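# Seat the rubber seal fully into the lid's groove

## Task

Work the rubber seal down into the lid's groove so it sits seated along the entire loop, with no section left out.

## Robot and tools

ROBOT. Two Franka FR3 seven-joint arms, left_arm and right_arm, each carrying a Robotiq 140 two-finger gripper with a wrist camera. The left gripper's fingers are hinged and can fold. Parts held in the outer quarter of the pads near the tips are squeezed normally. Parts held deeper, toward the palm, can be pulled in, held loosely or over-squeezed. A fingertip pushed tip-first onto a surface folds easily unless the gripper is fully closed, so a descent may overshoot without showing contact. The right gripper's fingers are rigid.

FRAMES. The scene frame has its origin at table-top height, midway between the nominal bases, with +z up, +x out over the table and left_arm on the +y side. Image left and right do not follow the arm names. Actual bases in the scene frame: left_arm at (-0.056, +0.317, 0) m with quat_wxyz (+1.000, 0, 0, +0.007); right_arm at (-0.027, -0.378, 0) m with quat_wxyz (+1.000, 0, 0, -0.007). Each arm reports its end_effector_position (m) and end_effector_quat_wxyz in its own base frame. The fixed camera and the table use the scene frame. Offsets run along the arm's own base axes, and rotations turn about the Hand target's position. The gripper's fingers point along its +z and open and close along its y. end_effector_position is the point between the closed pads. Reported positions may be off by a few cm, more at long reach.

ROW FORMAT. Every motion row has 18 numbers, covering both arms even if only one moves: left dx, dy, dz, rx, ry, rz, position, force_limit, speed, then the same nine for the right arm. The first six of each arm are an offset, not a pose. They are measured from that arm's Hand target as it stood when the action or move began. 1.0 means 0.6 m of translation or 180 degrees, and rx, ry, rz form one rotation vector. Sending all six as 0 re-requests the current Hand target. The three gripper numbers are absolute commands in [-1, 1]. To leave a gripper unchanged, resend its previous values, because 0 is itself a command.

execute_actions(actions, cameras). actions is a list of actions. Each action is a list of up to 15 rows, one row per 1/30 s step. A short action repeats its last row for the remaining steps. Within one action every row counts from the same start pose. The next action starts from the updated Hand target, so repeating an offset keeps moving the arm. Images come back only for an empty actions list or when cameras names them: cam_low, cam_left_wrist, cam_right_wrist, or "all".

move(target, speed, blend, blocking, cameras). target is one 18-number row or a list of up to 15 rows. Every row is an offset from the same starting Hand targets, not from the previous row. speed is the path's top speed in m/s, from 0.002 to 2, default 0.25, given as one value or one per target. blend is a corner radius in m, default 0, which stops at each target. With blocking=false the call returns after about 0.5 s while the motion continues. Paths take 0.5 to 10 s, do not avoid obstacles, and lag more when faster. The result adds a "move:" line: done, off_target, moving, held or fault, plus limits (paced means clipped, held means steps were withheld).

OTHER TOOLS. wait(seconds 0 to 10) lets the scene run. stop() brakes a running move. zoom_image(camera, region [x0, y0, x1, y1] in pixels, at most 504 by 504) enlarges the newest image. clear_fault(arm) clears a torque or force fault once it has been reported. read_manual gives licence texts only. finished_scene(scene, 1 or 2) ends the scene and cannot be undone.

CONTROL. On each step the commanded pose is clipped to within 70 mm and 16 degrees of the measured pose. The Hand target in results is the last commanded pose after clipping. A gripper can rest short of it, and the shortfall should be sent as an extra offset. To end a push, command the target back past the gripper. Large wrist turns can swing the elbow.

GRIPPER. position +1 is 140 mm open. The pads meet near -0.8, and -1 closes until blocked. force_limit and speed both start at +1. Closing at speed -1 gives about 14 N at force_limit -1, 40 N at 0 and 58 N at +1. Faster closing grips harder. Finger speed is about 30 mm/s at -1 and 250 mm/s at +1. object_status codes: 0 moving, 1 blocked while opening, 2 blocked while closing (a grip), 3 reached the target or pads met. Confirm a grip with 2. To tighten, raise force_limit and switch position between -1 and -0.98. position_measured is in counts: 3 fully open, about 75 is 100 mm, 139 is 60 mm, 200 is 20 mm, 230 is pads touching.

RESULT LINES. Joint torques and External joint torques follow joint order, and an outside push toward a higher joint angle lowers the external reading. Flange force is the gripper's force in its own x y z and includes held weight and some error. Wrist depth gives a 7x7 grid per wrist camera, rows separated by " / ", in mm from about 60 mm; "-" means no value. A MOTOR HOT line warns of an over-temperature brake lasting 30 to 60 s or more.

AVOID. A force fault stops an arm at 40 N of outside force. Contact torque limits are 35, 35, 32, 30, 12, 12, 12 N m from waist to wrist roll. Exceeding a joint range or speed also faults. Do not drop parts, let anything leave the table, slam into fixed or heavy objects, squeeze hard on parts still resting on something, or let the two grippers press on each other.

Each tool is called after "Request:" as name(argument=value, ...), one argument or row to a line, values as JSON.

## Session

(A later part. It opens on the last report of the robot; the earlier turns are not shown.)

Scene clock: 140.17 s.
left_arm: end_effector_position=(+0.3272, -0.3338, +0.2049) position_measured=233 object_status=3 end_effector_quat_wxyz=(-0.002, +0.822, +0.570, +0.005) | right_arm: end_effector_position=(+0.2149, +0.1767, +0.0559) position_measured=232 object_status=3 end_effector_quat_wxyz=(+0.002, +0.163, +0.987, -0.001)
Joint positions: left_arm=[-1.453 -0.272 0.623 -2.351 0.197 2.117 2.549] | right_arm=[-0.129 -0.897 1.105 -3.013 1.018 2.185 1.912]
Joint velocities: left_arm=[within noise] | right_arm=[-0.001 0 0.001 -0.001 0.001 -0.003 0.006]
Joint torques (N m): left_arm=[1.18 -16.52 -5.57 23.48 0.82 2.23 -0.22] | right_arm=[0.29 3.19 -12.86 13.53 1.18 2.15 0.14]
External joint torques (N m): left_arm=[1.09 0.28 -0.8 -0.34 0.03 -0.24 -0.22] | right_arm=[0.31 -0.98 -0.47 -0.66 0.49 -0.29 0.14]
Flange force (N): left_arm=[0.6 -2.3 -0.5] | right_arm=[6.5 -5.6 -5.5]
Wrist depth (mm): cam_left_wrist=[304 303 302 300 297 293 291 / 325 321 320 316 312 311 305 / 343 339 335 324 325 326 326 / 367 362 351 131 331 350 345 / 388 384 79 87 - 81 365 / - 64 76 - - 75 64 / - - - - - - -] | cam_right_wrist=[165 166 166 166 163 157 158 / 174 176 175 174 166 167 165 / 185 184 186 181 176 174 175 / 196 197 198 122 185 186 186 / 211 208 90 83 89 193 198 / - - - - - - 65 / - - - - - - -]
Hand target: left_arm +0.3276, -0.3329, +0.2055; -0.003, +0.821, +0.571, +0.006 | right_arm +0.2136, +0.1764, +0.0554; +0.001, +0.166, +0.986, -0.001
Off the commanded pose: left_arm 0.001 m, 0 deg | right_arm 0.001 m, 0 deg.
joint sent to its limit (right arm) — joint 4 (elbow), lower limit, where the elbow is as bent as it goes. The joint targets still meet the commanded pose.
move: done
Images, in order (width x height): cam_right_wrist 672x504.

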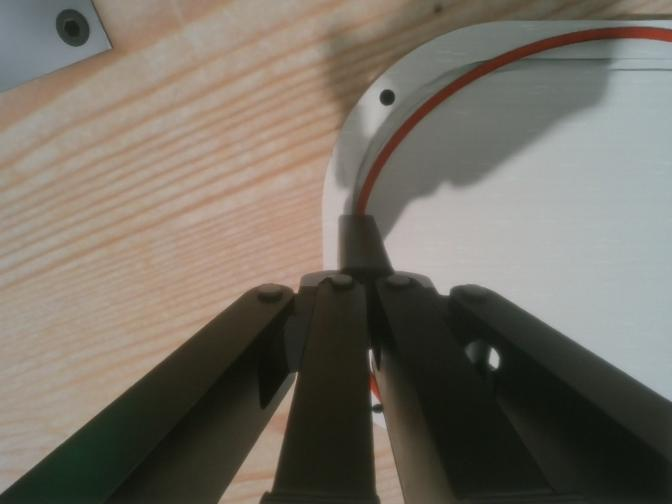

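Request:
move(
  target=[
    [0,0,0,0,0,0,-1,-0.7,0, 0,0,-0.0117,0,0,0,-1,-0.6,-0.5],
  ],
  speed=[0.015],
  cameras=["cam_right_wrist"],
)

Request:
zoom_image(
  camera="cam_right_wrist",
  region=[280, 60, 480, 260],
)

Scene clock: 141.37 s.
left_arm: end_effector_position=(+0.3272, -0.3338, +0.2049) position_measured=233 object_status=3 end_effector_quat_wxyz=(-0.002, +0.822, +0.570, +0.005) | right_arm: end_effector_position=(+0.2132, +0.1758, +0.0489) position_measured=232 object_status=3 end_effector_quat_wxyz=(+0.000, +0.167, +0.986, -0.003)
Joint positions: left_arm=[-1.453 -0.272 0.623 -2.351 0.197 2.117 2.549] | right_arm=[-0.15 -0.892 1.146 -3.013 1.052 2.19 1.903]
Joint velocities: left_arm=[within noise] | right_arm=[0.001 0 -0.001 0 0.001 0 -0.007]
Joint torques (N m): left_arm=[1.15 -16.5 -5.57 23.47 0.82 2.23 -0.21] | right_arm=[-0.34 5.15 -12.32 13.36 2.13 2.62 0.01]
External joint torques (N m): left_arm=[1.05 0.32 -0.81 -0.39 0.02 -0.25 -0.21] | right_arm=[-0.39 0.68 0.18 -0.26 1.45 0.19 0.01]
Flange force (N): left_arm=[0.5 -2.3 -0.4] | right_arm=[-2.0 2.3 9.4]
Wrist depth (mm): cam_left_wrist=[305 302 300 299 296 293 292 / 325 322 317 315 313 310 305 / 343 339 334 325 323 326 326 / 365 362 352 118 334 346 345 / 395 384 79 87 - 81 363 / - 64 75 - - 75 64 / - - - - - - -] | cam_right_wrist=[159 160 160 160 158 151 152 / 170 169 169 168 154 157 158 / 178 179 179 177 169 167 165 / 190 190 190 136 176 175 178 / 204 201 90 83 89 97 190 / - - - - - - 65 / - - - - - - -]
Hand target: left_arm +0.3276, -0.3329, +0.2055; -0.003, +0.821, +0.571, +0.006 | right_arm +0.2136, +0.1764, +0.0484; +0.001, +0.166, +0.986, -0.001
Off the commanded pose: left_arm 0.001 m, 0 deg | right_arm 0.001 m, 0 deg.
joint sent to its limit (right arm) — joint 4 (elbow), lower limit, where the elbow is as bent as it goes. The joint targets still meet the commanded pose.
move: done
Images, in order (width x height): cam_right_wrist 672x504.

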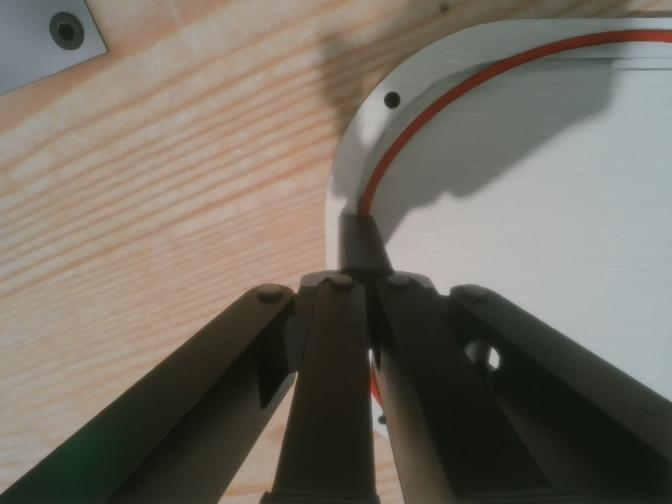

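Scaled by 2.520 from the camera's 672x504 image, which has a finer 960x720 frame.

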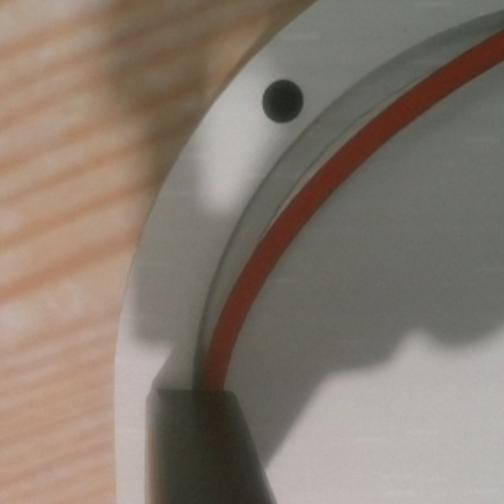

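Request:
move(
  target=[
    [0,0,0,0,0,0,-1,-0.7,0, 0.0,0.0,0.02,0,0,0,-1,-0.6,-0.5],
    [0,0,0,0,0,0,-1,-0.7,0, 0.05,-0.05,0.3,0,0,0,-1,-0.6,-0.5],
    [0,0,0,0,0,0,-1,-0.7,0, 0.3,-0.6,0.4,0,0,0,-1,-0.6,-0.5],
  ],
  speed=[0.05,0.2,0.25],
  blend=[0.005,0.05,0],
  cameras=["all"],
)

Scene clock: 145.37 s.
left_arm: end_effector_position=(+0.3272, -0.3338, +0.2049) position_measured=233 object_status=3 end_effector_quat_wxyz=(-0.002, +0.822, +0.570, +0.005) | right_arm: end_effector_position=(+0.3933, -0.1830, +0.2883) position_measured=232 object_status=3 end_effector_quat_wxyz=(+0.001, +0.170, +0.985, +0.000)
Joint positions: left_arm=[-1.453 -0.272 0.623 -2.351 0.197 2.117 2.549] | right_arm=[-0.613 -0.396 0.155 -2.3 0.065 1.909 1.421]
Joint velocities: left_arm=[within noise] | right_arm=[0.001 0 -0.001 0.001 0 -0.001 -0.006]
Joint torques (N m): left_arm=[1.16 -16.46 -5.61 23.49 0.82 2.23 -0.19] | right_arm=[0.49 -17.56 -3.31 24.48 0.44 2.38 -0.14]
External joint torques (N m): left_arm=[1.22 0.14 -0.71 -0.2 0.03 -0.23 -0.19] | right_arm=[0.4 0.57 -1.3 -0.19 -0.33 -0.08 -0.14]
Flange force (N): left_arm=[0.9 -2.2 -0.8] | right_arm=[-0.7 -2.0 0.3]
Wrist depth (mm): cam_left_wrist=[305 304 300 297 296 293 291 / 322 321 318 318 311 311 310 / 341 341 334 327 324 330 327 / 366 362 350 130 333 350 346 / 390 383 79 87 - 81 363 / - 64 76 - - 75 64 / - - - - - - -] | cam_right_wrist=[1083 363 365 366 368 372 368 / 1129 395 387 389 389 393 395 / 1275 1171 406 412 412 415 414 / 1253 1246 435 122 438 446 447 / 1306 - 89 83 89 458 472 / - - - - - - 65 / - - - - - - -]
Hand target: left_arm +0.3276, -0.3329, +0.2055; -0.003, +0.821, +0.571, +0.006 | right_arm +0.3936, -0.1836, +0.2884; +0.001, +0.166, +0.986, -0.001
Off the commanded pose: left_arm 0.001 m, 0 deg | right_arm 0.001 m, 0 deg.
move: done

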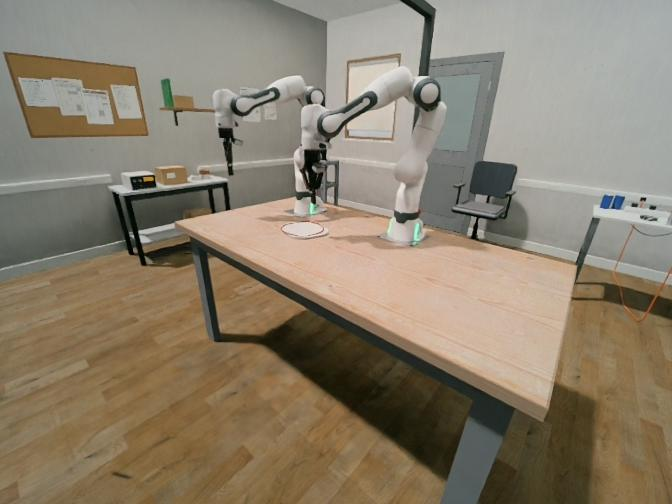

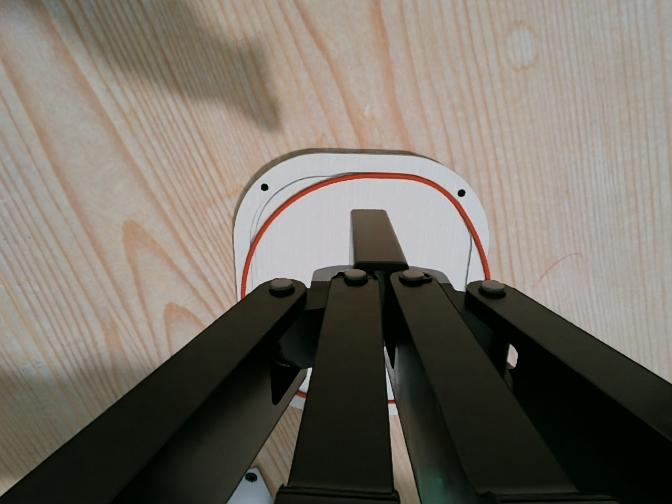

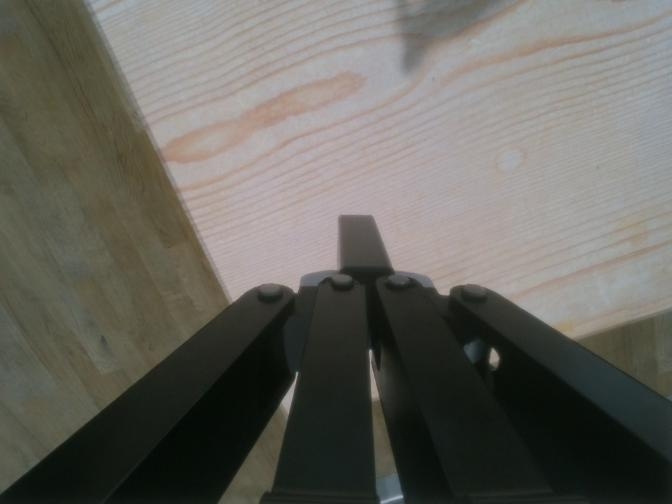

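Request:
move(
  target=[-0.1,-0.25,0.241,0,0,0,-1,-0.7,0, 0,0,0,0,0,0,-1,-0.6,-0.5],
  speed=0.25,
  cameras=["cam_left_wrist"],
)

Request:
zoom_image(
  camera="cam_left_wrist",
  region=[210, 0, 510, 225],
)

Scene clock: 148.67 s.
left_arm: end_effector_position=(+0.2677, -0.4838, +0.3513) position_measured=233 object_status=3 end_effector_quat_wxyz=(+0.000, +0.824, +0.567, +0.008) | right_arm: end_effector_position=(+0.3933, -0.1830, +0.2883) position_measured=232 object_status=3 end_effector_quat_wxyz=(+0.001, +0.169, +0.986, +0.000)
Joint positions: left_arm=[-1.572 -0.034 0.489 -1.764 0.031 1.733 2.419] | right_arm=[-0.613 -0.396 0.155 -2.3 0.065 1.909 1.418]
Joint velocities: left_arm=[-0.001 0.001 0.001 -0.001 -0.001 -0.005 -0.007] | right_arm=[within noise]
Joint torques (N m): left_arm=[1.1 -25.77 -0.39 24.65 0.5 2.21 -0.2] | right_arm=[-0.09 -17.61 -2.79 24.48 0.57 2.38 -0.1]
External joint torques (N m): left_arm=[0.98 1.44 0.04 -0.17 -0.44 -0.27 -0.2] | right_arm=[-0.07 0.44 -0.65 -0.14 -0.19 -0.07 -0.1]
Flange force (N): left_arm=[-3.3 4.6 -0.5] | right_arm=[-0.7 -1.3 0.2]
Wrist depth (mm): cam_left_wrist=[444 437 433 425 449 422 423 / 462 458 457 438 459 452 443 / 490 492 482 472 471 473 468 / 524 522 521 121 504 506 500 / 564 548 79 87 - 81 525 / - 64 76 - - 75 64 / - - - - - - -] | cam_right_wrist=[1094 367 366 367 370 371 370 / 1062 386 388 388 392 388 392 / 1198 1159 409 408 415 415 419 / 1239 1283 435 122 438 444 444 / 1364 - 89 83 89 455 472 / - - - - - - 65 / - - - - - - -]
Hand target: left_arm +0.2676, -0.4829, +0.3501; -0.003, +0.821, +0.571, +0.006 | right_arm +0.3936, -0.1836, +0.2884; +0.001, +0.166, +0.986, -0.001
Off the commanded pose: left_arm 0.002 m, 1 deg | right_arm 0.001 m, 0 deg.
move: done
Images, in order (width x height): cam_left_wrist 672x504.

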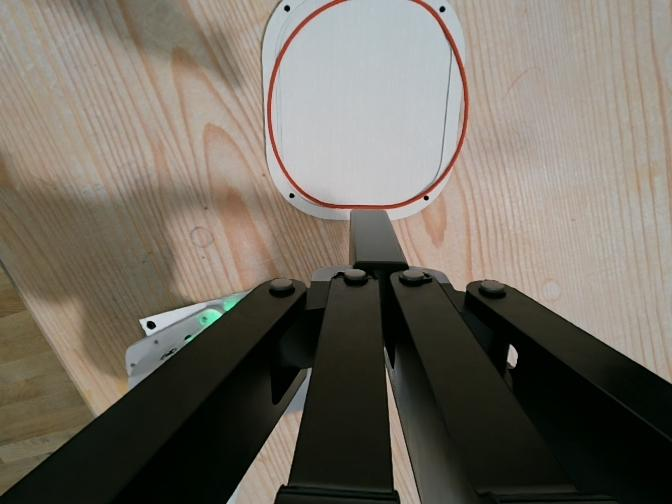

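Scaled by 1.680 from the camera's 672x504 image, which has a finer 960x720 frame.

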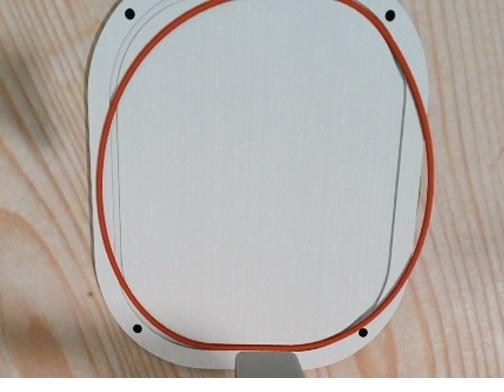

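Request:
move(
  target=[-0.025,-0.06,0.05,0,0,0,-1,-0.7,0, 0,0,0,0,0,0,-1,-0.6,-0.5],
  speed=0.15,
  cameras=["cam_left_wrist"],
)

Request:
zoom_image(
  camera="cam_left_wrist",
  region=[230, 0, 490, 110],
)

Request:
zoom_image(
  camera="cam_left_wrist",
  region=[230, 100, 490, 210],
)

Scene clock: 150.30 s.
left_arm: end_effector_position=(+0.2537, -0.5192, +0.3814) position_measured=233 object_status=3 end_effector_quat_wxyz=(+0.000, +0.823, +0.568, +0.008) | right_arm: end_effector_position=(+0.3933, -0.1830, +0.2883) position_measured=232 object_status=3 end_effector_quat_wxyz=(+0.001, +0.169, +0.986, +0.000)
Joint positions: left_arm=[-1.582 0.07 0.478 -1.575 -0.017 1.635 2.401] | right_arm=[-0.613 -0.396 0.155 -2.3 0.065 1.909 1.418]
Joint velocities: left_arm=[0 0 0 0.001 0 -0.003 -0.004] | right_arm=[within noise]
Joint torques (N m): left_arm=[0.7 -29.18 0.88 24.31 0.51 2.15 -0.22] | right_arm=[-0.05 -17.58 -2.83 24.51 0.55 2.37 -0.13]
External joint torques (N m): left_arm=[0.48 1.8 -0.43 -0.21 -0.45 -0.32 -0.22] | right_arm=[-0.09 0.47 -0.75 -0.08 -0.21 -0.08 -0.13]
Flange force (N): left_arm=[-4.9 4.9 -1.3] | right_arm=[-0.9 -1.6 0.1]
Wrist depth (mm): cam_left_wrist=[468 465 461 441 447 449 445 / 496 489 487 466 495 475 475 / 521 522 511 526 507 506 498 / 559 554 551 121 532 532 535 / 1503 581 79 87 - 81 559 / - 64 76 - - 75 64 / - - - - - - -] | cam_right_wrist=[1062 365 368 370 369 368 370 / 1117 392 384 385 389 392 393 / 1198 1178 406 412 413 418 416 / 1261 1253 434 122 436 440 441 / 1356 - 89 83 89 459 466 / - - - - - - 62 / - - - - - - -]
Hand target: left_arm +0.2526, -0.5189, +0.3801; -0.003, +0.821, +0.571, +0.006 | right_arm +0.3936, -0.1836, +0.2884; +0.001, +0.166, +0.986, -0.001
Off the commanded pose: left_arm 0.002 m, 1 deg | right_arm 0.001 m, 0 deg.
move: done
Images, in order (width x height): cam_left_wrist 672x504.

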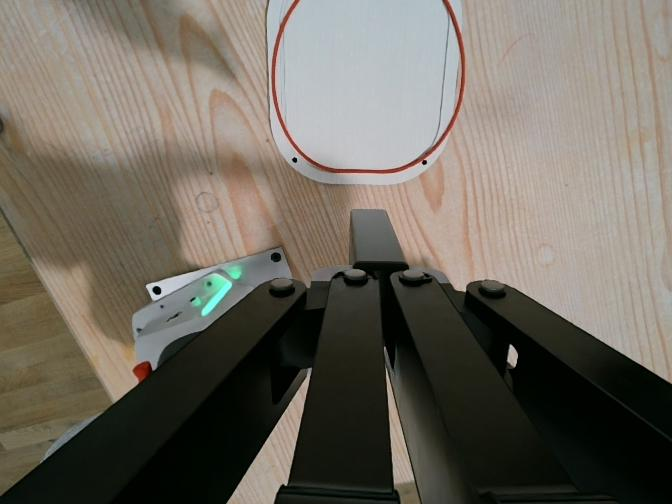

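Scaled by 1.938 from the camera's 672x504 image, which has a finer 960x720 frame.

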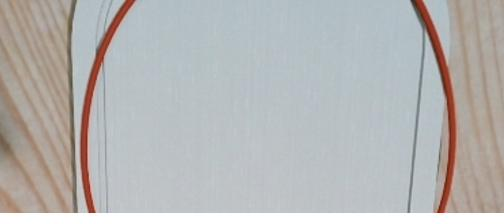

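Scaled by 1.938 from the camera's 672x504 image, which has a finer 960x720 frame.

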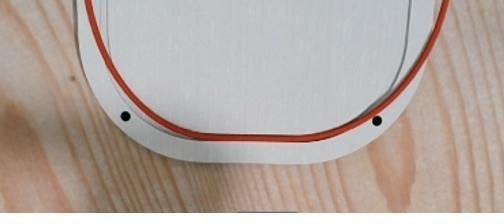

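Request:
move(
  target=[0.045,0.115,0.03,0,0,0,-1,-0.7,0, 0,0,0,0,0,0,-1,-0.6,-0.5],
  speed=0.15,
  cameras=["cam_left_wrist"],
)

Request:
zoom_image(
  camera="cam_left_wrist",
  region=[230, 0, 490, 125],
)

Request:
zoom_image(
  camera="cam_left_wrist",
  region=[230, 100, 490, 225],
)

Scene clock: 151.77 s.
left_arm: end_effector_position=(+0.2795, -0.4513, +0.3983) position_measured=233 object_status=3 end_effector_quat_wxyz=(-0.001, +0.818, +0.575, +0.005) | right_arm: end_effector_position=(+0.3933, -0.1830, +0.2883) position_measured=232 object_status=3 end_effector_quat_wxyz=(+0.001, +0.169, +0.986, +0.000)
Joint positions: left_arm=[-1.557 -0.095 0.505 -1.705 0.055 1.618 2.431] | right_arm=[-0.613 -0.396 0.155 -2.3 0.065 1.909 1.418]
Joint velocities: left_arm=[-0.001 -0.001 0.001 0.001 0 -0.001 0.005] | right_arm=[within noise]
Joint torques (N m): left_arm=[0.69 -23.84 -1.85 23.52 1.17 2.21 0.32] | right_arm=[-0.06 -17.56 -2.76 24.47 0.56 2.38 -0.14]
External joint torques (N m): left_arm=[0.56 0.59 -0.41 -0.85 0.23 -0.25 0.32] | right_arm=[-0.1 0.5 -0.7 -0.15 -0.2 -0.07 -0.14]
Flange force (N): left_arm=[1.0 -0.4 1.7] | right_arm=[-0.8 -1.5 0.2]
Wrist depth (mm): cam_left_wrist=[487 481 475 467 465 463 458 / 516 504 507 - 492 492 486 / 539 540 538 - 514 522 514 / 583 569 566 117 550 554 548 / 1578 600 79 87 - 81 574 / - 64 76 - - 75 64 / - - - - - - -] | cam_right_wrist=[1072 363 367 363 368 367 372 / 1134 388 388 388 390 392 391 / 1171 1171 412 412 414 416 418 / 1268 1291 438 122 436 443 441 / 1356 1391 89 83 89 457 470 / - - - - - - 65 / - - - - - - -]
Hand target: left_arm +0.2796, -0.4499, +0.3981; -0.003, +0.821, +0.571, +0.006 | right_arm +0.3936, -0.1836, +0.2884; +0.001, +0.166, +0.986, -0.001
Off the commanded pose: left_arm 0.001 m, 1 deg | right_arm 0.001 m, 0 deg.
move: done
Images, in order (width x height): cam_left_wrist 672x504.

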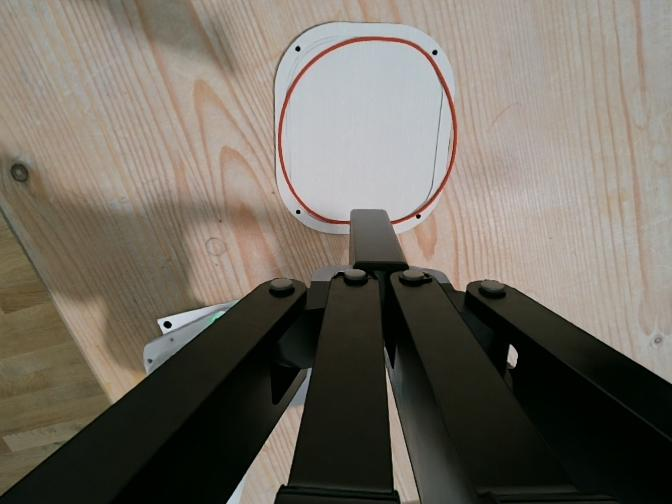

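Scaled by 1.938 from the camera's 672x504 image, which has a finer 960x720 frame.

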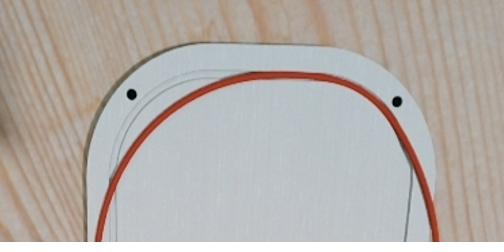

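Scaled by 1.938 from the camera's 672x504 image, which has a finer 960x720 frame.

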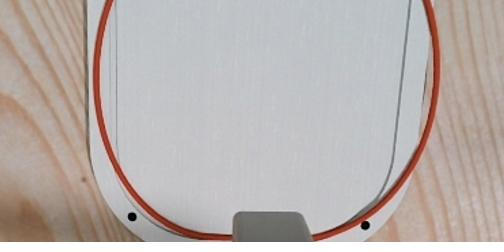

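Request:
move(
  target=[
    [0.0673,0.2007,-0.40,0,0,0,-1,-0.7,0, 0,0,0,0,0,0,-1,-0.6,-0.5],
    [0.0673,0.2007,-0.5602,0,0,0,-1,-0.7,0, 0,0,0,0,0,0,-1,-0.6,-0.5],
  ],
  speed=[0.25,0.1],
  blend=[0.02,0],
  cameras=["cam_left_wrist"],
)

Request:
zoom_image(
  camera="cam_left_wrist",
  region=[150, 150, 450, 270],
)

Scene clock: 157.53 s.
left_arm: end_effector_position=(+0.3201, -0.3286, +0.0624) position_measured=233 object_status=3 end_effector_quat_wxyz=(-0.003, +0.819, +0.573, +0.007) | right_arm: end_effector_position=(+0.3933, -0.1830, +0.2883) position_measured=232 object_status=3 end_effector_quat_wxyz=(+0.001, +0.169, +0.986, +0.000)
Joint positions: left_arm=[-1.496 0.007 0.691 -2.525 0.018 2.527 2.671] | right_arm=[-0.613 -0.396 0.155 -2.3 0.065 1.909 1.418]
Joint velocities: left_arm=[0 0.001 0 0 0 0 0.007] | right_arm=[within noise]
Joint torques (N m): left_arm=[0.71 -19.65 -0.17 19.69 0.16 2.81 0.32] | right_arm=[-0.1 -17.62 -2.79 24.45 0.56 2.36 -0.12]
External joint torques (N m): left_arm=[0.7 1.25 -0.31 -0.06 -0.36 0.35 0.32] | right_arm=[-0.12 0.43 -0.69 -0.2 -0.2 -0.09 -0.12]
Flange force (N): left_arm=[-1.6 5.7 6.8] | right_arm=[-0.5 -1.4 0.3]
Wrist depth (mm): cam_left_wrist=[177 176 175 173 172 171 170 / 186 185 184 183 182 180 179 / 198 197 194 190 189 191 189 / 210 209 196 147 187 191 201 / 224 220 79 87 - 81 211 / - 64 76 - - 75 64 / - - - - - - -] | cam_right_wrist=[1041 365 365 366 368 374 372 / 1159 388 386 388 389 389 393 / 1178 1211 409 410 416 418 415 / 1246 1291 432 122 438 442 441 / 1356 1364 89 83 89 455 469 / - - - - - - 65 / - - - - - - -]
Hand target: left_arm +0.3200, -0.3295, +0.0620; -0.003, +0.821, +0.571, +0.006 | right_arm +0.3936, -0.1836, +0.2884; +0.001, +0.166, +0.986, -0.001
Off the commanded pose: left_arm 0.001 m, 0 deg | right_arm 0.001 m, 0 deg.
move: done
Images, in order (width x height): cam_left_wrist 672x504.

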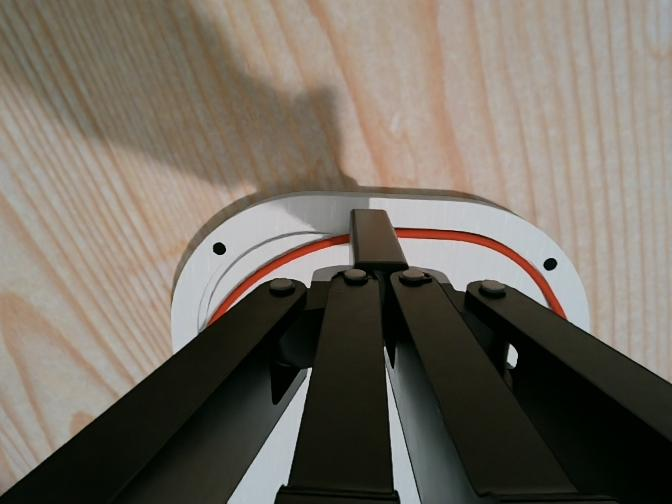

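Scaled by 1.680 from the camera's 672x504 image, which has a finer 960x720 frame.

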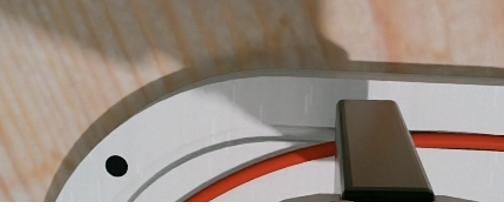

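Request:
move(
  target=[
    [-0.0025,-0.00618,-0.010,0,0,0,-1,-0.7,0, 0,0,0,0,0,0,-1,-0.6,-0.5],
    [-0.0025,-0.00618,-0.0208,0,0,0,-1,-0.7,0, 0,0,0,0,0,0,-1,-0.6,-0.5],
    [0.00125,0.00309,-0.0208,0,0,0,-1,-0.7,0, 0,0,0,0,0,0,-1,-0.6,-0.5],
    [0.00125,0.00309,-0.0280,0,0,0,-1,-0.7,0, 0,0,0,0,0,0,-1,-0.6,-0.5],
  ],
  speed=[0.03,0.015,0.02,0.015],
  cameras=["cam_left_wrist"],
)

Request:
zoom_image(
  camera="cam_left_wrist",
  region=[150, 150, 450, 270],
)

Scene clock: 160.70 s.
left_arm: end_effector_position=(+0.3202, -0.3295, +0.0484) position_measured=233 object_status=3 end_effector_quat_wxyz=(-0.002, +0.820, +0.572, +0.005) | right_arm: end_effector_position=(+0.3933, -0.1830, +0.2883) position_measured=232 object_status=3 end_effector_quat_wxyz=(+0.001, +0.169, +0.986, +0.000)
Joint positions: left_arm=[-1.493 0.051 0.683 -2.531 -0.041 2.568 2.717] | right_arm=[-0.613 -0.396 0.155 -2.3 0.065 1.909 1.418]
Joint velocities: left_arm=[0 0 0 0 0 0 0.004] | right_arm=[within noise]
Joint torques (N m): left_arm=[1.41 -17.23 0.95 17.37 0.26 3.55 0.27] | right_arm=[-0.1 -17.58 -2.8 24.48 0.57 2.37 -0.1]
External joint torques (N m): left_arm=[1.39 4.46 -0.01 -1.76 -0.23 1.07 0.27] | right_arm=[-0.11 0.42 -0.69 -0.09 -0.19 -0.07 -0.1]
Flange force (N): left_arm=[-2.0 9.2 19.4] | right_arm=[-0.8 -1.4 0.1]
Wrist depth (mm): cam_left_wrist=[164 163 162 161 160 158 157 / 173 172 170 169 169 168 166 / 183 182 180 178 176 177 176 / 195 192 181 147 175 177 186 / 208 205 79 87 - 82 195 / - 64 75 - - 75 64 / - - - - - - -] | cam_right_wrist=[1057 364 364 367 368 373 371 / 1159 389 385 388 393 392 393 / 1178 1171 411 413 409 414 412 / 1322 1275 431 122 435 438 447 / 1339 - 89 83 89 458 471 / - - - - - - 65 / - - - - - - -]
Hand target: left_arm +0.3208, -0.3277, +0.0452; -0.003, +0.821, +0.571, +0.006 | right_arm +0.3936, -0.1836, +0.2884; +0.001, +0.166, +0.986, -0.001
Off the commanded pose: left_arm 0.004 m, 0 deg | right_arm 0.001 m, 0 deg.
move: off_target (left_arm)
Images, in order (width x height): cam_left_wrist 672x504.

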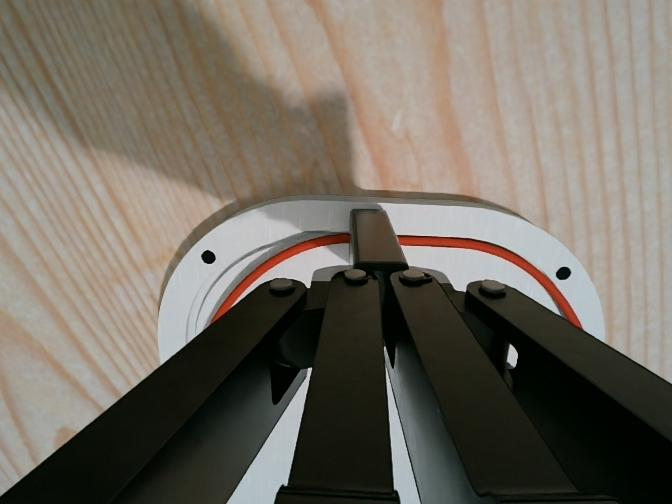

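Scaled by 1.680 from the camera's 672x504 image, which has a finer 960x720 frame.

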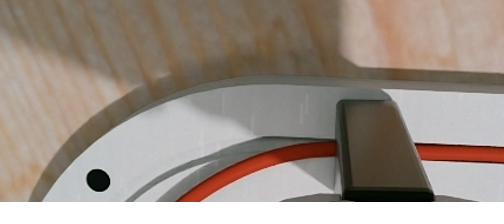

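Request:
move(
  target=[
    [0,0,0.018,0,0,0,-1,-0.7,0, 0,0,0,0,0,0,-1,-0.6,-0.5],
    [-0.01983,0,0.018,0,0,0,-1,-0.7,0, 0,0,0,0,0,0,-1,-0.6,-0.5],
    [-0.01983,0,0.0063,0,0,0,-1,-0.7,0, 0,0,0,0,0,0,-1,-0.6,-0.5],
    [-0.0155,0.01083,0.0063,0,0,0,-1,-0.7,0, 0,0,0,0,0,0,-1,-0.6,-0.5],
    [-0.0155,0.01083,-0.001,0,0,0,-1,-0.7,0, 0,0,0,0,0,0,-1,-0.6,-0.5],
  ],
  speed=[0.04,0.04,0.015,0.02,0.015],
  cameras=["cam_left_wrist"],
)

Request:
zoom_image(
  camera="cam_left_wrist",
  region=[150, 150, 450, 270],
)

Scene clock: 164.53 s.
left_arm: end_effector_position=(+0.3110, -0.3240, +0.0485) position_measured=233 object_status=3 end_effector_quat_wxyz=(+0.000, +0.820, +0.572, +0.005) | right_arm: end_effector_position=(+0.3933, -0.1830, +0.2883) position_measured=232 object_status=3 end_effector_quat_wxyz=(+0.001, +0.169, +0.986, +0.000)
Joint positions: left_arm=[-1.497 0.016 0.685 -2.567 -0.002 2.58 2.684] | right_arm=[-0.613 -0.396 0.155 -2.3 0.065 1.909 1.418]
Joint velocities: left_arm=[0.001 0 0 0 -0.002 0.002 0.006] | right_arm=[within noise]
Joint torques (N m): left_arm=[1.56 -15.48 0.86 16.83 0.34 3.41 0.34] | right_arm=[-0.11 -17.6 -2.82 24.49 0.57 2.36 -0.1]
External joint torques (N m): left_arm=[1.45 5.17 0.46 -2.15 -0.15 0.94 0.34] | right_arm=[-0.02 0.5 -0.59 -0.18 -0.18 -0.1 -0.1]
Flange force (N): left_arm=[-1.9 10.2 21.5] | right_arm=[-0.8 -1.2 0.3]
Wrist depth (mm): cam_left_wrist=[164 163 162 161 159 158 157 / 173 172 171 170 168 168 166 / 184 183 181 178 176 177 176 / 196 195 183 147 174 177 184 / 209 204 79 87 - 81 193 / - 64 75 - - 75 64 / - - - - - - -] | cam_right_wrist=[1072 362 366 368 370 370 374 / 1117 392 385 386 390 391 390 / 1204 1184 410 409 415 414 414 / 1253 1268 437 122 436 441 438 / 1373 1356 89 83 89 453 468 / - - - - - - 65 / - - - - - - -]
Hand target: left_arm +0.3115, -0.3212, +0.0446; -0.003, +0.821, +0.571, +0.006 | right_arm +0.3936, -0.1836, +0.2884; +0.001, +0.166, +0.986, -0.001
Off the commanded pose: left_arm 0.005 m, 0 deg | right_arm 0.001 m, 0 deg.
move: off_target (left_arm)
Images, in order (width x height): cam_left_wrist 672x504.

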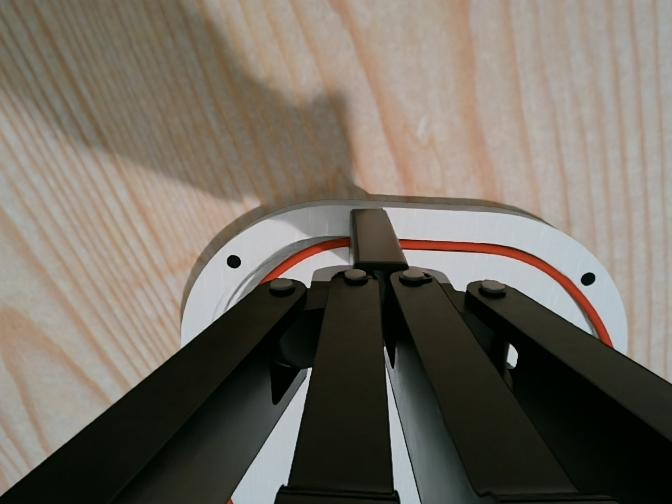

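Scaled by 1.680 from the camera's 672x504 image, which has a finer 960x720 frame.

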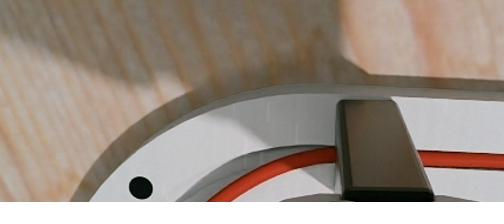

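Request:
move(
  target=[
    [0,0,0.019,0,0,0,-1,-0.7,0, 0,0,0,0,0,0,-1,-0.6,-0.5],
    [-0.01733,-0.00733,0.019,0,0,0,-1,-0.7,0, 0,0,0,0,0,0,-1,-0.6,-0.5],
    [-0.01733,-0.00733,0.00733,0,0,0,-1,-0.7,0, 0,0,0,0,0,0,-1,-0.6,-0.5],
    [-0.01167,0.0065,0.00733,0,0,0,-1,-0.7,0, 0,0,0,0,0,0,-1,-0.6,-0.5],
    [-0.01167,0.0065,-0.0005,0,0,0,-1,-0.7,0, 0,0,0,0,0,0,-1,-0.6,-0.5],
  ],
  speed=[0.04,0.04,0.015,0.02,0.015],
  blend=[0.004,0,0,0,0],
  cameras=["cam_left_wrist"],
)

Request:
zoom_image(
  camera="cam_left_wrist",
  region=[150, 150, 450, 270],
)

Scene clock: 168.23 s.
left_arm: end_effector_position=(+0.3042, -0.3205, +0.0485) position_measured=233 object_status=3 end_effector_quat_wxyz=(+0.000, +0.820, +0.572, +0.004) | right_arm: end_effector_position=(+0.3933, -0.1830, +0.2883) position_measured=232 object_status=3 end_effector_quat_wxyz=(+0.001, +0.169, +0.986, +0.000)
Joint positions: left_arm=[-1.497 -0.008 0.683 -2.592 0.026 2.587 2.658] | right_arm=[-0.613 -0.396 0.155 -2.3 0.065 1.909 1.418]
Joint velocities: left_arm=[0 0.002 -0.001 0 -0.001 0 0.006] | right_arm=[within noise]
Joint torques (N m): left_arm=[1.73 -14.37 0.63 16.63 0.42 3.42 0.23] | right_arm=[-0.12 -17.56 -2.78 24.5 0.58 2.37 -0.13]
External joint torques (N m): left_arm=[1.7 5.6 0.74 -2.36 -0.06 0.93 0.23] | right_arm=[-0.09 0.46 -0.63 -0.11 -0.17 -0.08 -0.13]
Flange force (N): left_arm=[-1.7 10.2 22.5] | right_arm=[-0.8 -1.4 0.1]
Wrist depth (mm): cam_left_wrist=[164 163 162 161 159 158 157 / 173 172 171 169 168 167 166 / 183 182 181 178 177 177 176 / 195 194 188 130 175 177 184 / 209 206 79 87 - 82 186 / - 64 76 - - 75 64 / - - - - - - -] | cam_right_wrist=[1072 367 365 368 368 368 373 / 1147 387 388 392 391 392 394 / 1178 1178 410 413 411 415 413 / 1306 1275 435 122 440 439 444 / 1331 1339 89 83 89 458 477 / - - - - - - 65 / - - - - - - -]
Hand target: left_arm +0.3045, -0.3173, +0.0443; -0.003, +0.821, +0.571, +0.006 | right_arm +0.3936, -0.1836, +0.2884; +0.001, +0.166, +0.986, -0.001
Off the commanded pose: left_arm 0.005 m, 0 deg | right_arm 0.001 m, 0 deg.
move: off_target (left_arm)
Images, in order (width x height): cam_left_wrist 672x504.

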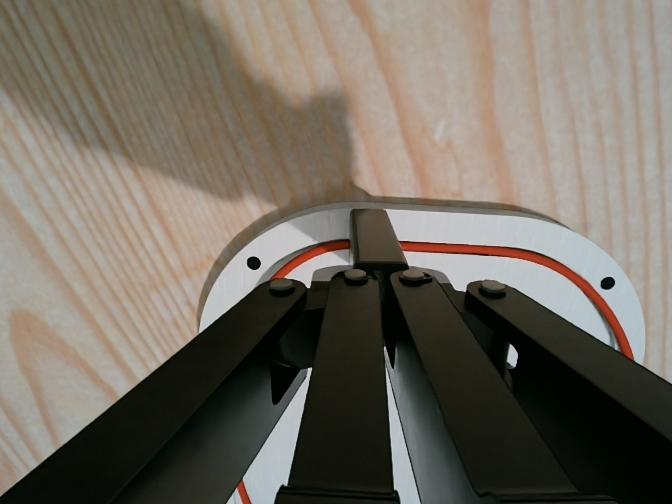

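Scaled by 1.680 from the camera's 672x504 image, which has a finer 960x720 frame.

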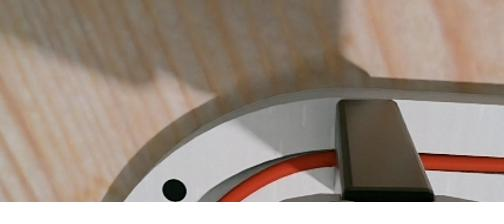

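Request:
move(
  target=[
    [0,0,0.019,0,0,0,-1,-0.7,0, 0,0,0,0,0,0,-1,-0.6,-0.5],
    [-0.01833,-0.00733,0.019,0,0,0,-1,-0.7,0, 0,0,0,0,0,0,-1,-0.6,-0.5],
    [-0.01833,-0.00733,0.00783,0,0,0,-1,-0.7,0, 0,0,0,0,0,0,-1,-0.6,-0.5],
    [-0.01467,0.00533,0.00783,0,0,0,-1,-0.7,0, 0,0,0,0,0,0,-1,-0.6,-0.5],
    [-0.01467,0.00533,0,0,0,0,-1,-0.7,0, 0,0,0,0,0,0,-1,-0.6,-0.5],
  ],
  speed=[0.04,0.04,0.015,0.02,0.015],
  blend=[0.004,0,0,0,0],
  cameras=["cam_left_wrist"],
)

Request:
zoom_image(
  camera="cam_left_wrist",
  region=[150, 150, 450, 270],
)

Scene clock: 171.73 s.
left_arm: end_effector_position=(+0.2952, -0.3179, +0.0486) position_measured=233 object_status=3 end_effector_quat_wxyz=(+0.000, +0.820, +0.572, +0.005) | right_arm: end_effector_position=(+0.3933, -0.1830, +0.2883) position_measured=232 object_status=3 end_effector_quat_wxyz=(+0.001, +0.169, +0.986, +0.000)
Joint positions: left_arm=[-1.495 -0.034 0.675 -2.618 0.058 2.593 2.625] | right_arm=[-0.613 -0.396 0.155 -2.3 0.065 1.909 1.418]
Joint velocities: left_arm=[0.001 0.001 0 0 -0.001 0 0.007] | right_arm=[within noise]
Joint torques (N m): left_arm=[2.03 -13.96 0.58 16.53 0.43 3.43 0.33] | right_arm=[-0.04 -17.55 -2.78 24.4 0.57 2.36 -0.1]
External joint torques (N m): left_arm=[2.01 5.44 1.15 -2.45 -0.05 0.94 0.33] | right_arm=[-0.04 0.5 -0.66 -0.26 -0.19 -0.1 -0.1]
Flange force (N): left_arm=[-0.5 9.9 22.2] | right_arm=[-0.5 -1.3 0.4]
Wrist depth (mm): cam_left_wrist=[163 163 162 160 160 158 157 / 172 172 170 169 168 167 166 / 183 181 180 178 176 177 176 / 195 194 189 130 175 177 182 / 209 203 79 87 - 81 185 / - 64 76 - - 75 64 / - - - - - - -] | cam_right_wrist=[1078 366 366 369 368 365 370 / 1041 386 385 388 386 396 389 / 1184 1165 408 409 415 415 416 / 1275 1261 433 122 438 440 439 / 1373 1306 89 83 89 462 468 / - - - - - - 65 / - - - - - - -]
Hand target: left_arm +0.2957, -0.3141, +0.0443; -0.003, +0.821, +0.571, +0.006 | right_arm +0.3936, -0.1836, +0.2884; +0.001, +0.166, +0.986, -0.001
Off the commanded pose: left_arm 0.006 m, 0 deg | right_arm 0.001 m, 0 deg.
move: off_target (left_arm)
Images, in order (width x height): cam_left_wrist 672x504.

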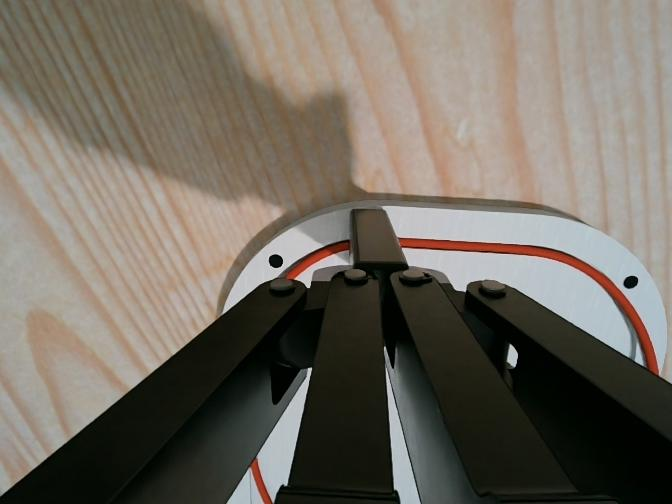

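Scaled by 1.680 from the camera's 672x504 image, which has a finer 960x720 frame.

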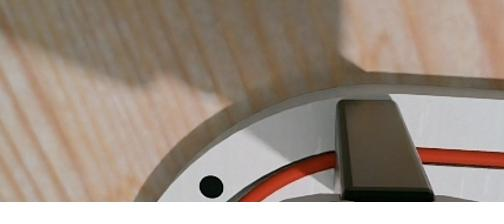

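Request:
move(
  target=[
    [0,0,0.019,0,0,0,-1,-0.7,0, 0,0,0,0,0,0,-1,-0.6,-0.5],
    [-0.01733,-0.01,0.019,0,0,0,-1,-0.7,0, 0,0,0,0,0,0,-1,-0.6,-0.5],
    [-0.01733,-0.01,0.00783,0,0,0,-1,-0.7,0, 0,0,0,0,0,0,-1,-0.6,-0.5],
    [-0.01567,0.00333,0.00783,0,0,0,-1,-0.7,0, 0,0,0,0,0,0,-1,-0.6,-0.5],
    [-0.01567,0.00333,0,0,0,0,-1,-0.7,0, 0,0,0,0,0,0,-1,-0.6,-0.5],
    [-0.01567,0.00333,0.019,0,0,0,-1,-0.7,0, 0,0,0,0,0,0,-1,-0.6,-0.5],
    [-0.03117,-0.00917,0.019,0,0,0,-1,-0.7,0, 0,0,0,0,0,0,-1,-0.6,-0.5],
    [-0.03117,-0.00917,0.00783,0,0,0,-1,-0.7,0, 0,0,0,0,0,0,-1,-0.6,-0.5],
    [-0.0315,0.00417,0.00783,0,0,0,-1,-0.7,0, 0,0,0,0,0,0,-1,-0.6,-0.5],
    [-0.0315,0.00417,0,0,0,0,-1,-0.7,0, 0,0,0,0,0,0,-1,-0.6,-0.5],
  ],
  speed=[0.04,0.04,0.015,0.02,0.015,0.04,0.04,0.015,0.02,0.015],
  blend=[0.004,0,0,0,0,0.004,0,0,0,0],
  cameras=["cam_left_wrist"],
)

Request:
zoom_image(
  camera="cam_left_wrist",
  region=[150, 150, 450, 290],
)

Scene clock: 177.63 s.
left_arm: end_effector_position=(+0.2767, -0.3148, +0.0487) position_measured=233 object_status=3 end_effector_quat_wxyz=(+0.000, +0.821, +0.571, +0.005) | right_arm: end_effector_position=(+0.3933, -0.1830, +0.2883) position_measured=232 object_status=3 end_effector_quat_wxyz=(+0.001, +0.169, +0.986, +0.000)
Joint positions: left_arm=[-1.483 -0.08 0.643 -2.664 0.112 2.599 2.559] | right_arm=[-0.613 -0.396 0.155 -2.3 0.065 1.909 1.418]
Joint velocities: left_arm=[0 0 0.001 0 -0.003 0 0.005] | right_arm=[within noise]
Joint torques (N m): left_arm=[0.98 -12.76 -0.72 16.2 0.2 3.54 0.27] | right_arm=[-0.06 -17.56 -2.78 24.5 0.57 2.36 -0.1]
External joint torques (N m): left_arm=[0.98 5.8 0.56 -2.64 -0.27 1.05 0.27] | right_arm=[-0.08 0.53 -0.69 -0.14 -0.19 -0.09 -0.1]
Flange force (N): left_arm=[-3.6 10.1 25.0] | right_arm=[-1.0 -1.4 0.2]
Wrist depth (mm): cam_left_wrist=[163 163 162 160 160 158 158 / 172 171 171 170 169 166 166 / 183 182 180 179 176 175 176 / 194 194 192 147 173 175 176 / 209 204 79 87 - 81 185 / - 64 76 - - 75 64 / - - - - - - -] | cam_right_wrist=[1094 364 364 368 367 372 371 / 1211 390 386 386 390 386 390 / 1198 1178 408 411 413 414 415 / 1253 1268 435 122 435 438 444 / 1347 1347 89 83 89 459 468 / - - - - - - 65 / - - - - - - -]
Hand target: left_arm +0.2768, -0.3116, +0.0443; -0.003, +0.821, +0.571, +0.006 | right_arm +0.3936, -0.1836, +0.2884; +0.001, +0.166, +0.986, -0.001
Off the commanded pose: left_arm 0.005 m, 0 deg | right_arm 0.001 m, 0 deg.
move: off_target (left_arm)
Images, in order (width x height): cam_left_wrist 672x504.

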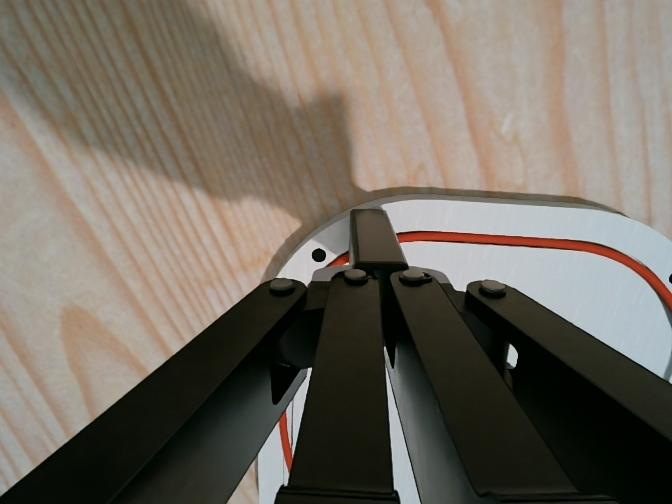

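Scaled by 1.680 from the camera's 672x504 image, which has a finer 960x720 frame.

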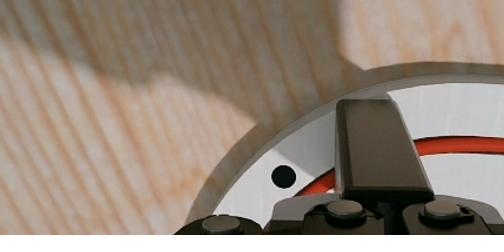

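Request:
move(
  target=[
    [0,0,0.03,0,0,0,-1,-0.7,0, 0,0,0,0,0,0,-1,-0.6,-0.5],
    [-0.01483,-0.00817,0.0512,0,0,0.5,-1,-0.7,0, 0,0,0,0,0,0,-1,-0.6,-0.5],
  ],
  speed=[0.05,0.5],
  cameras=["cam_left_wrist"],
)

Request:
zoom_image(
  camera="cam_left_wrist",
  region=[150, 110, 500, 290],
)

Scene clock: 182.53 s.
left_arm: end_effector_position=(+0.2679, -0.3179, +0.0760) position_measured=233 object_status=3 end_effector_quat_wxyz=(-0.006, +0.179, +0.984, +0.000) | right_arm: end_effector_position=(+0.3933, -0.1830, +0.2883) position_measured=232 object_status=3 end_effector_quat_wxyz=(+0.001, +0.169, +0.986, +0.000)
Joint positions: left_arm=[-1.135 -0.144 0.276 -2.651 0.053 2.503 1.026] | right_arm=[-0.613 -0.396 0.155 -2.3 0.065 1.909 1.418]
Joint velocities: left_arm=[0.002 0.002 -0.001 0 0 0.001 -0.006] | right_arm=[within noise]
Joint torques (N m): left_arm=[1.2 -20.6 -1.76 19.82 0.74 2.22 -0.18] | right_arm=[-0.03 -17.58 -2.83 24.49 0.56 2.36 -0.14]
External joint torques (N m): left_arm=[1.26 1.16 -0.59 -0.25 0.27 -0.26 -0.18] | right_arm=[0.11 0.53 -0.55 -0.15 -0.19 -0.09 -0.14]
Flange force (N): left_arm=[-1.4 -0.5 1.5] | right_arm=[-1.0 -1.1 0.2]
Wrist depth (mm): cam_left_wrist=[190 188 188 186 185 185 184 / 197 198 197 196 195 194 192 / 198 198 198 198 206 205 203 / 213 209 208 121 216 217 214 / 224 220 79 87 - 82 227 / - 64 76 - - 75 64 / - - - - - - -] | cam_right_wrist=[1083 365 368 368 368 369 375 / 1171 387 390 389 390 390 391 / 1198 1198 410 415 408 414 415 / 1299 1466 431 122 435 447 442 / 1339 1382 89 83 89 460 474 / - - - - - - - / - - - - - - -]
Hand target: left_arm +0.2679, -0.3165, +0.0750; -0.006, +0.177, +0.984, +0.003 | right_arm +0.3936, -0.1836, +0.2884; +0.001, +0.166, +0.986, -0.001
Off the commanded pose: left_arm 0.002 m, 0 deg | right_arm 0.001 m, 0 deg.
move: done; limits=paced
Images, in order (width x height): cam_left_wrist 672x504.

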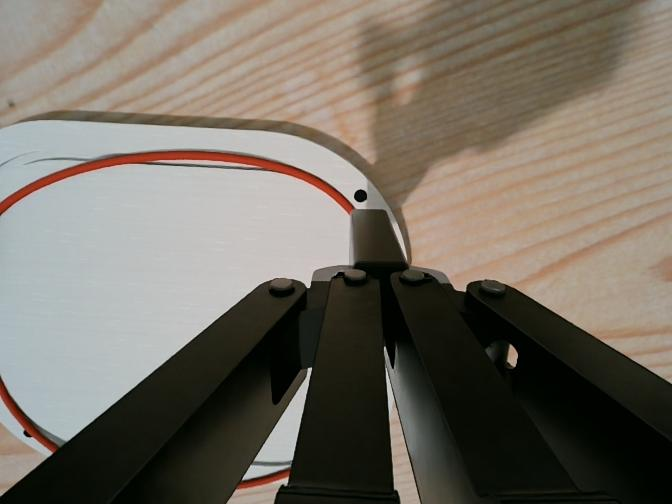

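Scaled by 1.440 from the camera's 672x504 image, which has a finer 960x720 frame.

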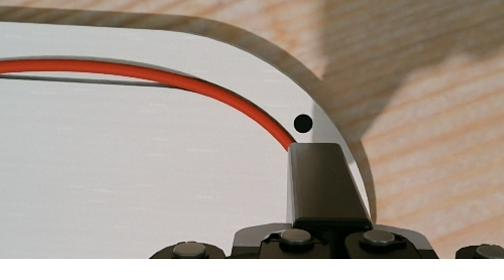

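Request:
move(
  target=[
    [0.00117,-0.0065,-0.0317,0,0,0,-1,-0.7,0, 0,0,0,0,0,0,-1,-0.6,-0.5],
    [0.00117,-0.0065,-0.0433,0,0,0,-1,-0.7,0, 0,0,0,0,0,0,-1,-0.6,-0.5],
    [-0.00117,0.0065,-0.0433,0,0,0,-1,-0.7,0, 0,0,0,0,0,0,-1,-0.6,-0.5],
    [-0.00117,0.0065,-0.0512,0,0,0,-1,-0.7,0, 0,0,0,0,0,0,-1,-0.6,-0.5],
  ],
  speed=[0.04,0.015,0.02,0.015],
  cameras=["cam_left_wrist"],
)

Request:
zoom_image(
  camera="cam_left_wrist",
  region=[150, 110, 500, 290],
)

Scene clock: 185.97 s.
left_arm: end_effector_position=(+0.2673, -0.3151, +0.0484) position_measured=233 object_status=3 end_effector_quat_wxyz=(-0.005, +0.175, +0.985, +0.001) | right_arm: end_effector_position=(+0.3933, -0.1830, +0.2883) position_measured=232 object_status=3 end_effector_quat_wxyz=(+0.001, +0.169, +0.986, +0.000)
Joint positions: left_arm=[-1.139 -0.076 0.28 -2.673 0.03 2.591 1.038] | right_arm=[-0.613 -0.396 0.155 -2.3 0.065 1.909 1.418]
Joint velocities: left_arm=[0 -0.001 -0.001 0 -0.001 0 0.008] | right_arm=[within noise]
Joint torques (N m): left_arm=[1.7 -17.88 0.5 16.93 0.6 3.53 0.24] | right_arm=[-0.07 -17.55 -2.8 24.47 0.57 2.37 -0.11]
External joint torques (N m): left_arm=[1.67 5 1.05 -1.88 0.2 1.05 0.24] | right_arm=[-0.05 0.53 -0.67 -0.2 -0.19 -0.1 -0.11]
Flange force (N): left_arm=[-7.6 0.1 17.9] | right_arm=[-0.8 -1.4 0.3]
Wrist depth (mm): cam_left_wrist=[164 164 163 162 162 161 160 / 170 172 170 171 170 170 167 / 172 170 170 172 179 179 178 / 183 179 179 147 188 189 188 / 192 189 79 87 - 82 197 / - 64 76 - - 75 64 / - - - - - - -] | cam_right_wrist=[1062 365 367 366 371 372 373 / 1147 384 387 386 388 392 392 / 1204 1198 409 412 415 412 414 / 1283 1275 437 122 436 438 439 / 1476 1306 89 83 89 457 460 / - - - - - - - / - - - - - - -]
Hand target: left_arm +0.2672, -0.3126, +0.0443; -0.006, +0.177, +0.984, +0.003 | right_arm +0.3936, -0.1836, +0.2884; +0.001, +0.166, +0.986, -0.001
Off the commanded pose: left_arm 0.005 m, 0 deg | right_arm 0.001 m, 0 deg.
move: off_target (left_arm)
Images, in order (width x height): cam_left_wrist 672x504.

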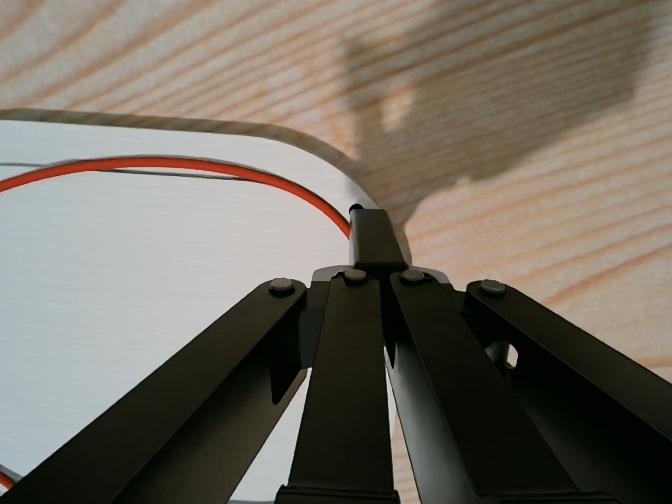

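Scaled by 1.440 from the camera's 672x504 image, which has a finer 960x720 frame.

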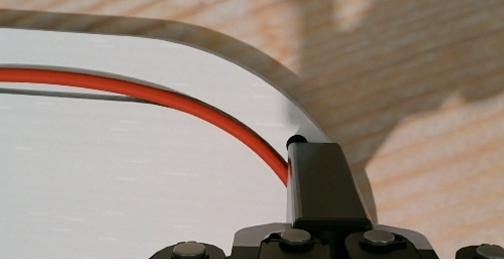

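Request:
move(
  target=[
    [0,0,0.0195,0,0,0,-1,-0.7,0, 0,0,0,0,0,0,-1,-0.6,-0.5],
    [-0.01117,-0.01683,0.0195,0,0,0,-1,-0.7,0, 0,0,0,0,0,0,-1,-0.6,-0.5],
    [-0.01117,-0.01683,0.00783,0,0,0,-1,-0.7,0, 0,0,0,0,0,0,-1,-0.6,-0.5],
    [-0.015,-0.00583,0.00783,0,0,0,-1,-0.7,0, 0,0,0,0,0,0,-1,-0.6,-0.5],
    [-0.015,-0.00583,0,0,0,0,-1,-0.7,0, 0,0,0,0,0,0,-1,-0.6,-0.5],
    [-0.015,-0.00583,0.0195,0,0,0,-1,-0.7,0, 0,0,0,0,0,0,-1,-0.6,-0.5],
    [-0.024,-0.0225,0.0195,0,0,0,-1,-0.7,0, 0,0,0,0,0,0,-1,-0.6,-0.5],
    [-0.024,-0.0225,0.00783,0,0,0,-1,-0.7,0, 0,0,0,0,0,0,-1,-0.6,-0.5],
    [-0.0295,-0.01233,0.00783,0,0,0,-1,-0.7,0, 0,0,0,0,0,0,-1,-0.6,-0.5],
    [-0.0295,-0.01233,0,0,0,0,-1,-0.7,0, 0,0,0,0,0,0,-1,-0.6,-0.5],
  ],
  speed=[0.04,0.04,0.015,0.02,0.015,0.04,0.04,0.015,0.02,0.015],
  blend=[0.004,0,0,0,0,0.004,0,0,0,0],
  cameras=["cam_left_wrist"],
)

Request:
zoom_image(
  camera="cam_left_wrist",
  region=[150, 110, 500, 290],
)

Scene clock: 191.80 s.
left_arm: end_effector_position=(+0.2500, -0.3221, +0.0485) position_measured=233 object_status=3 end_effector_quat_wxyz=(-0.005, +0.179, +0.984, +0.001) | right_arm: end_effector_position=(+0.3933, -0.1830, +0.2883) position_measured=232 object_status=3 end_effector_quat_wxyz=(+0.001, +0.169, +0.986, +0.000)
Joint positions: left_arm=[-1.15 -0.09 0.248 -2.69 0.031 2.594 1.001] | right_arm=[-0.613 -0.396 0.155 -2.3 0.065 1.909 1.418]
Joint torques (N m): left_arm=[1.6 -17.58 -0.01 16.68 0.69 3.59 -0.07] | right_arm=[-0.08 -17.61 -2.78 24.47 0.56 2.36 -0.17]
External joint torques (N m): left_arm=[1.65 5.01 0.67 -2.08 0.28 1.11 -0.07] | right_arm=[-0.13 0.53 -0.72 -0.22 -0.2 -0.1 -0.17]
Flange force (N): left_arm=[-6.1 -0.7 17.9] | right_arm=[-0.7 -1.6 0.3]
Wrist depth (mm): cam_left_wrist=[164 163 163 162 161 161 160 / 173 172 171 171 169 170 168 / 171 177 177 178 179 179 178 / 183 180 180 147 187 189 188 / 191 188 79 87 - 81 197 / - 64 76 - - 75 64 / - - - - - - -] | cam_right_wrist=[1078 362 363 369 368 370 370 / 1191 386 388 390 391 391 391 / 1171 1153 409 407 412 413 416 / 1299 1331 435 122 434 435 444 / 1347 1299 89 83 89 459 473 / - - - - - - 65 / - - - - - - -]
Hand target: left_arm +0.2495, -0.3200, +0.0443; -0.006, +0.177, +0.984, +0.003 | right_arm +0.3936, -0.1836, +0.2884; +0.001, +0.166, +0.986, -0.001
Off the commanded pose: left_arm 0.005 m, 0 deg | right_arm 0.001 m, 0 deg.
move: off_target (left_arm)
Images, in order (width x height): cam_left_wrist 672x504.

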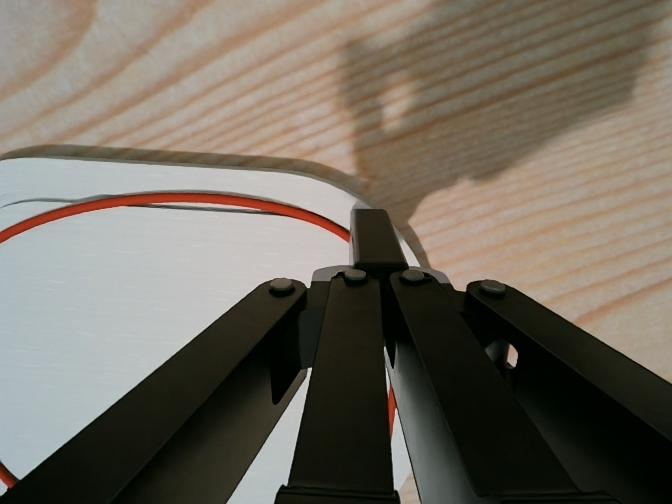

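Scaled by 1.440 from the camera's 672x504 image, which has a finer 960x720 frame.

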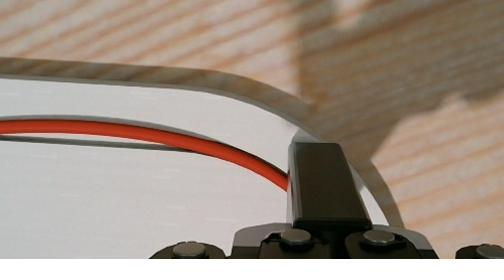

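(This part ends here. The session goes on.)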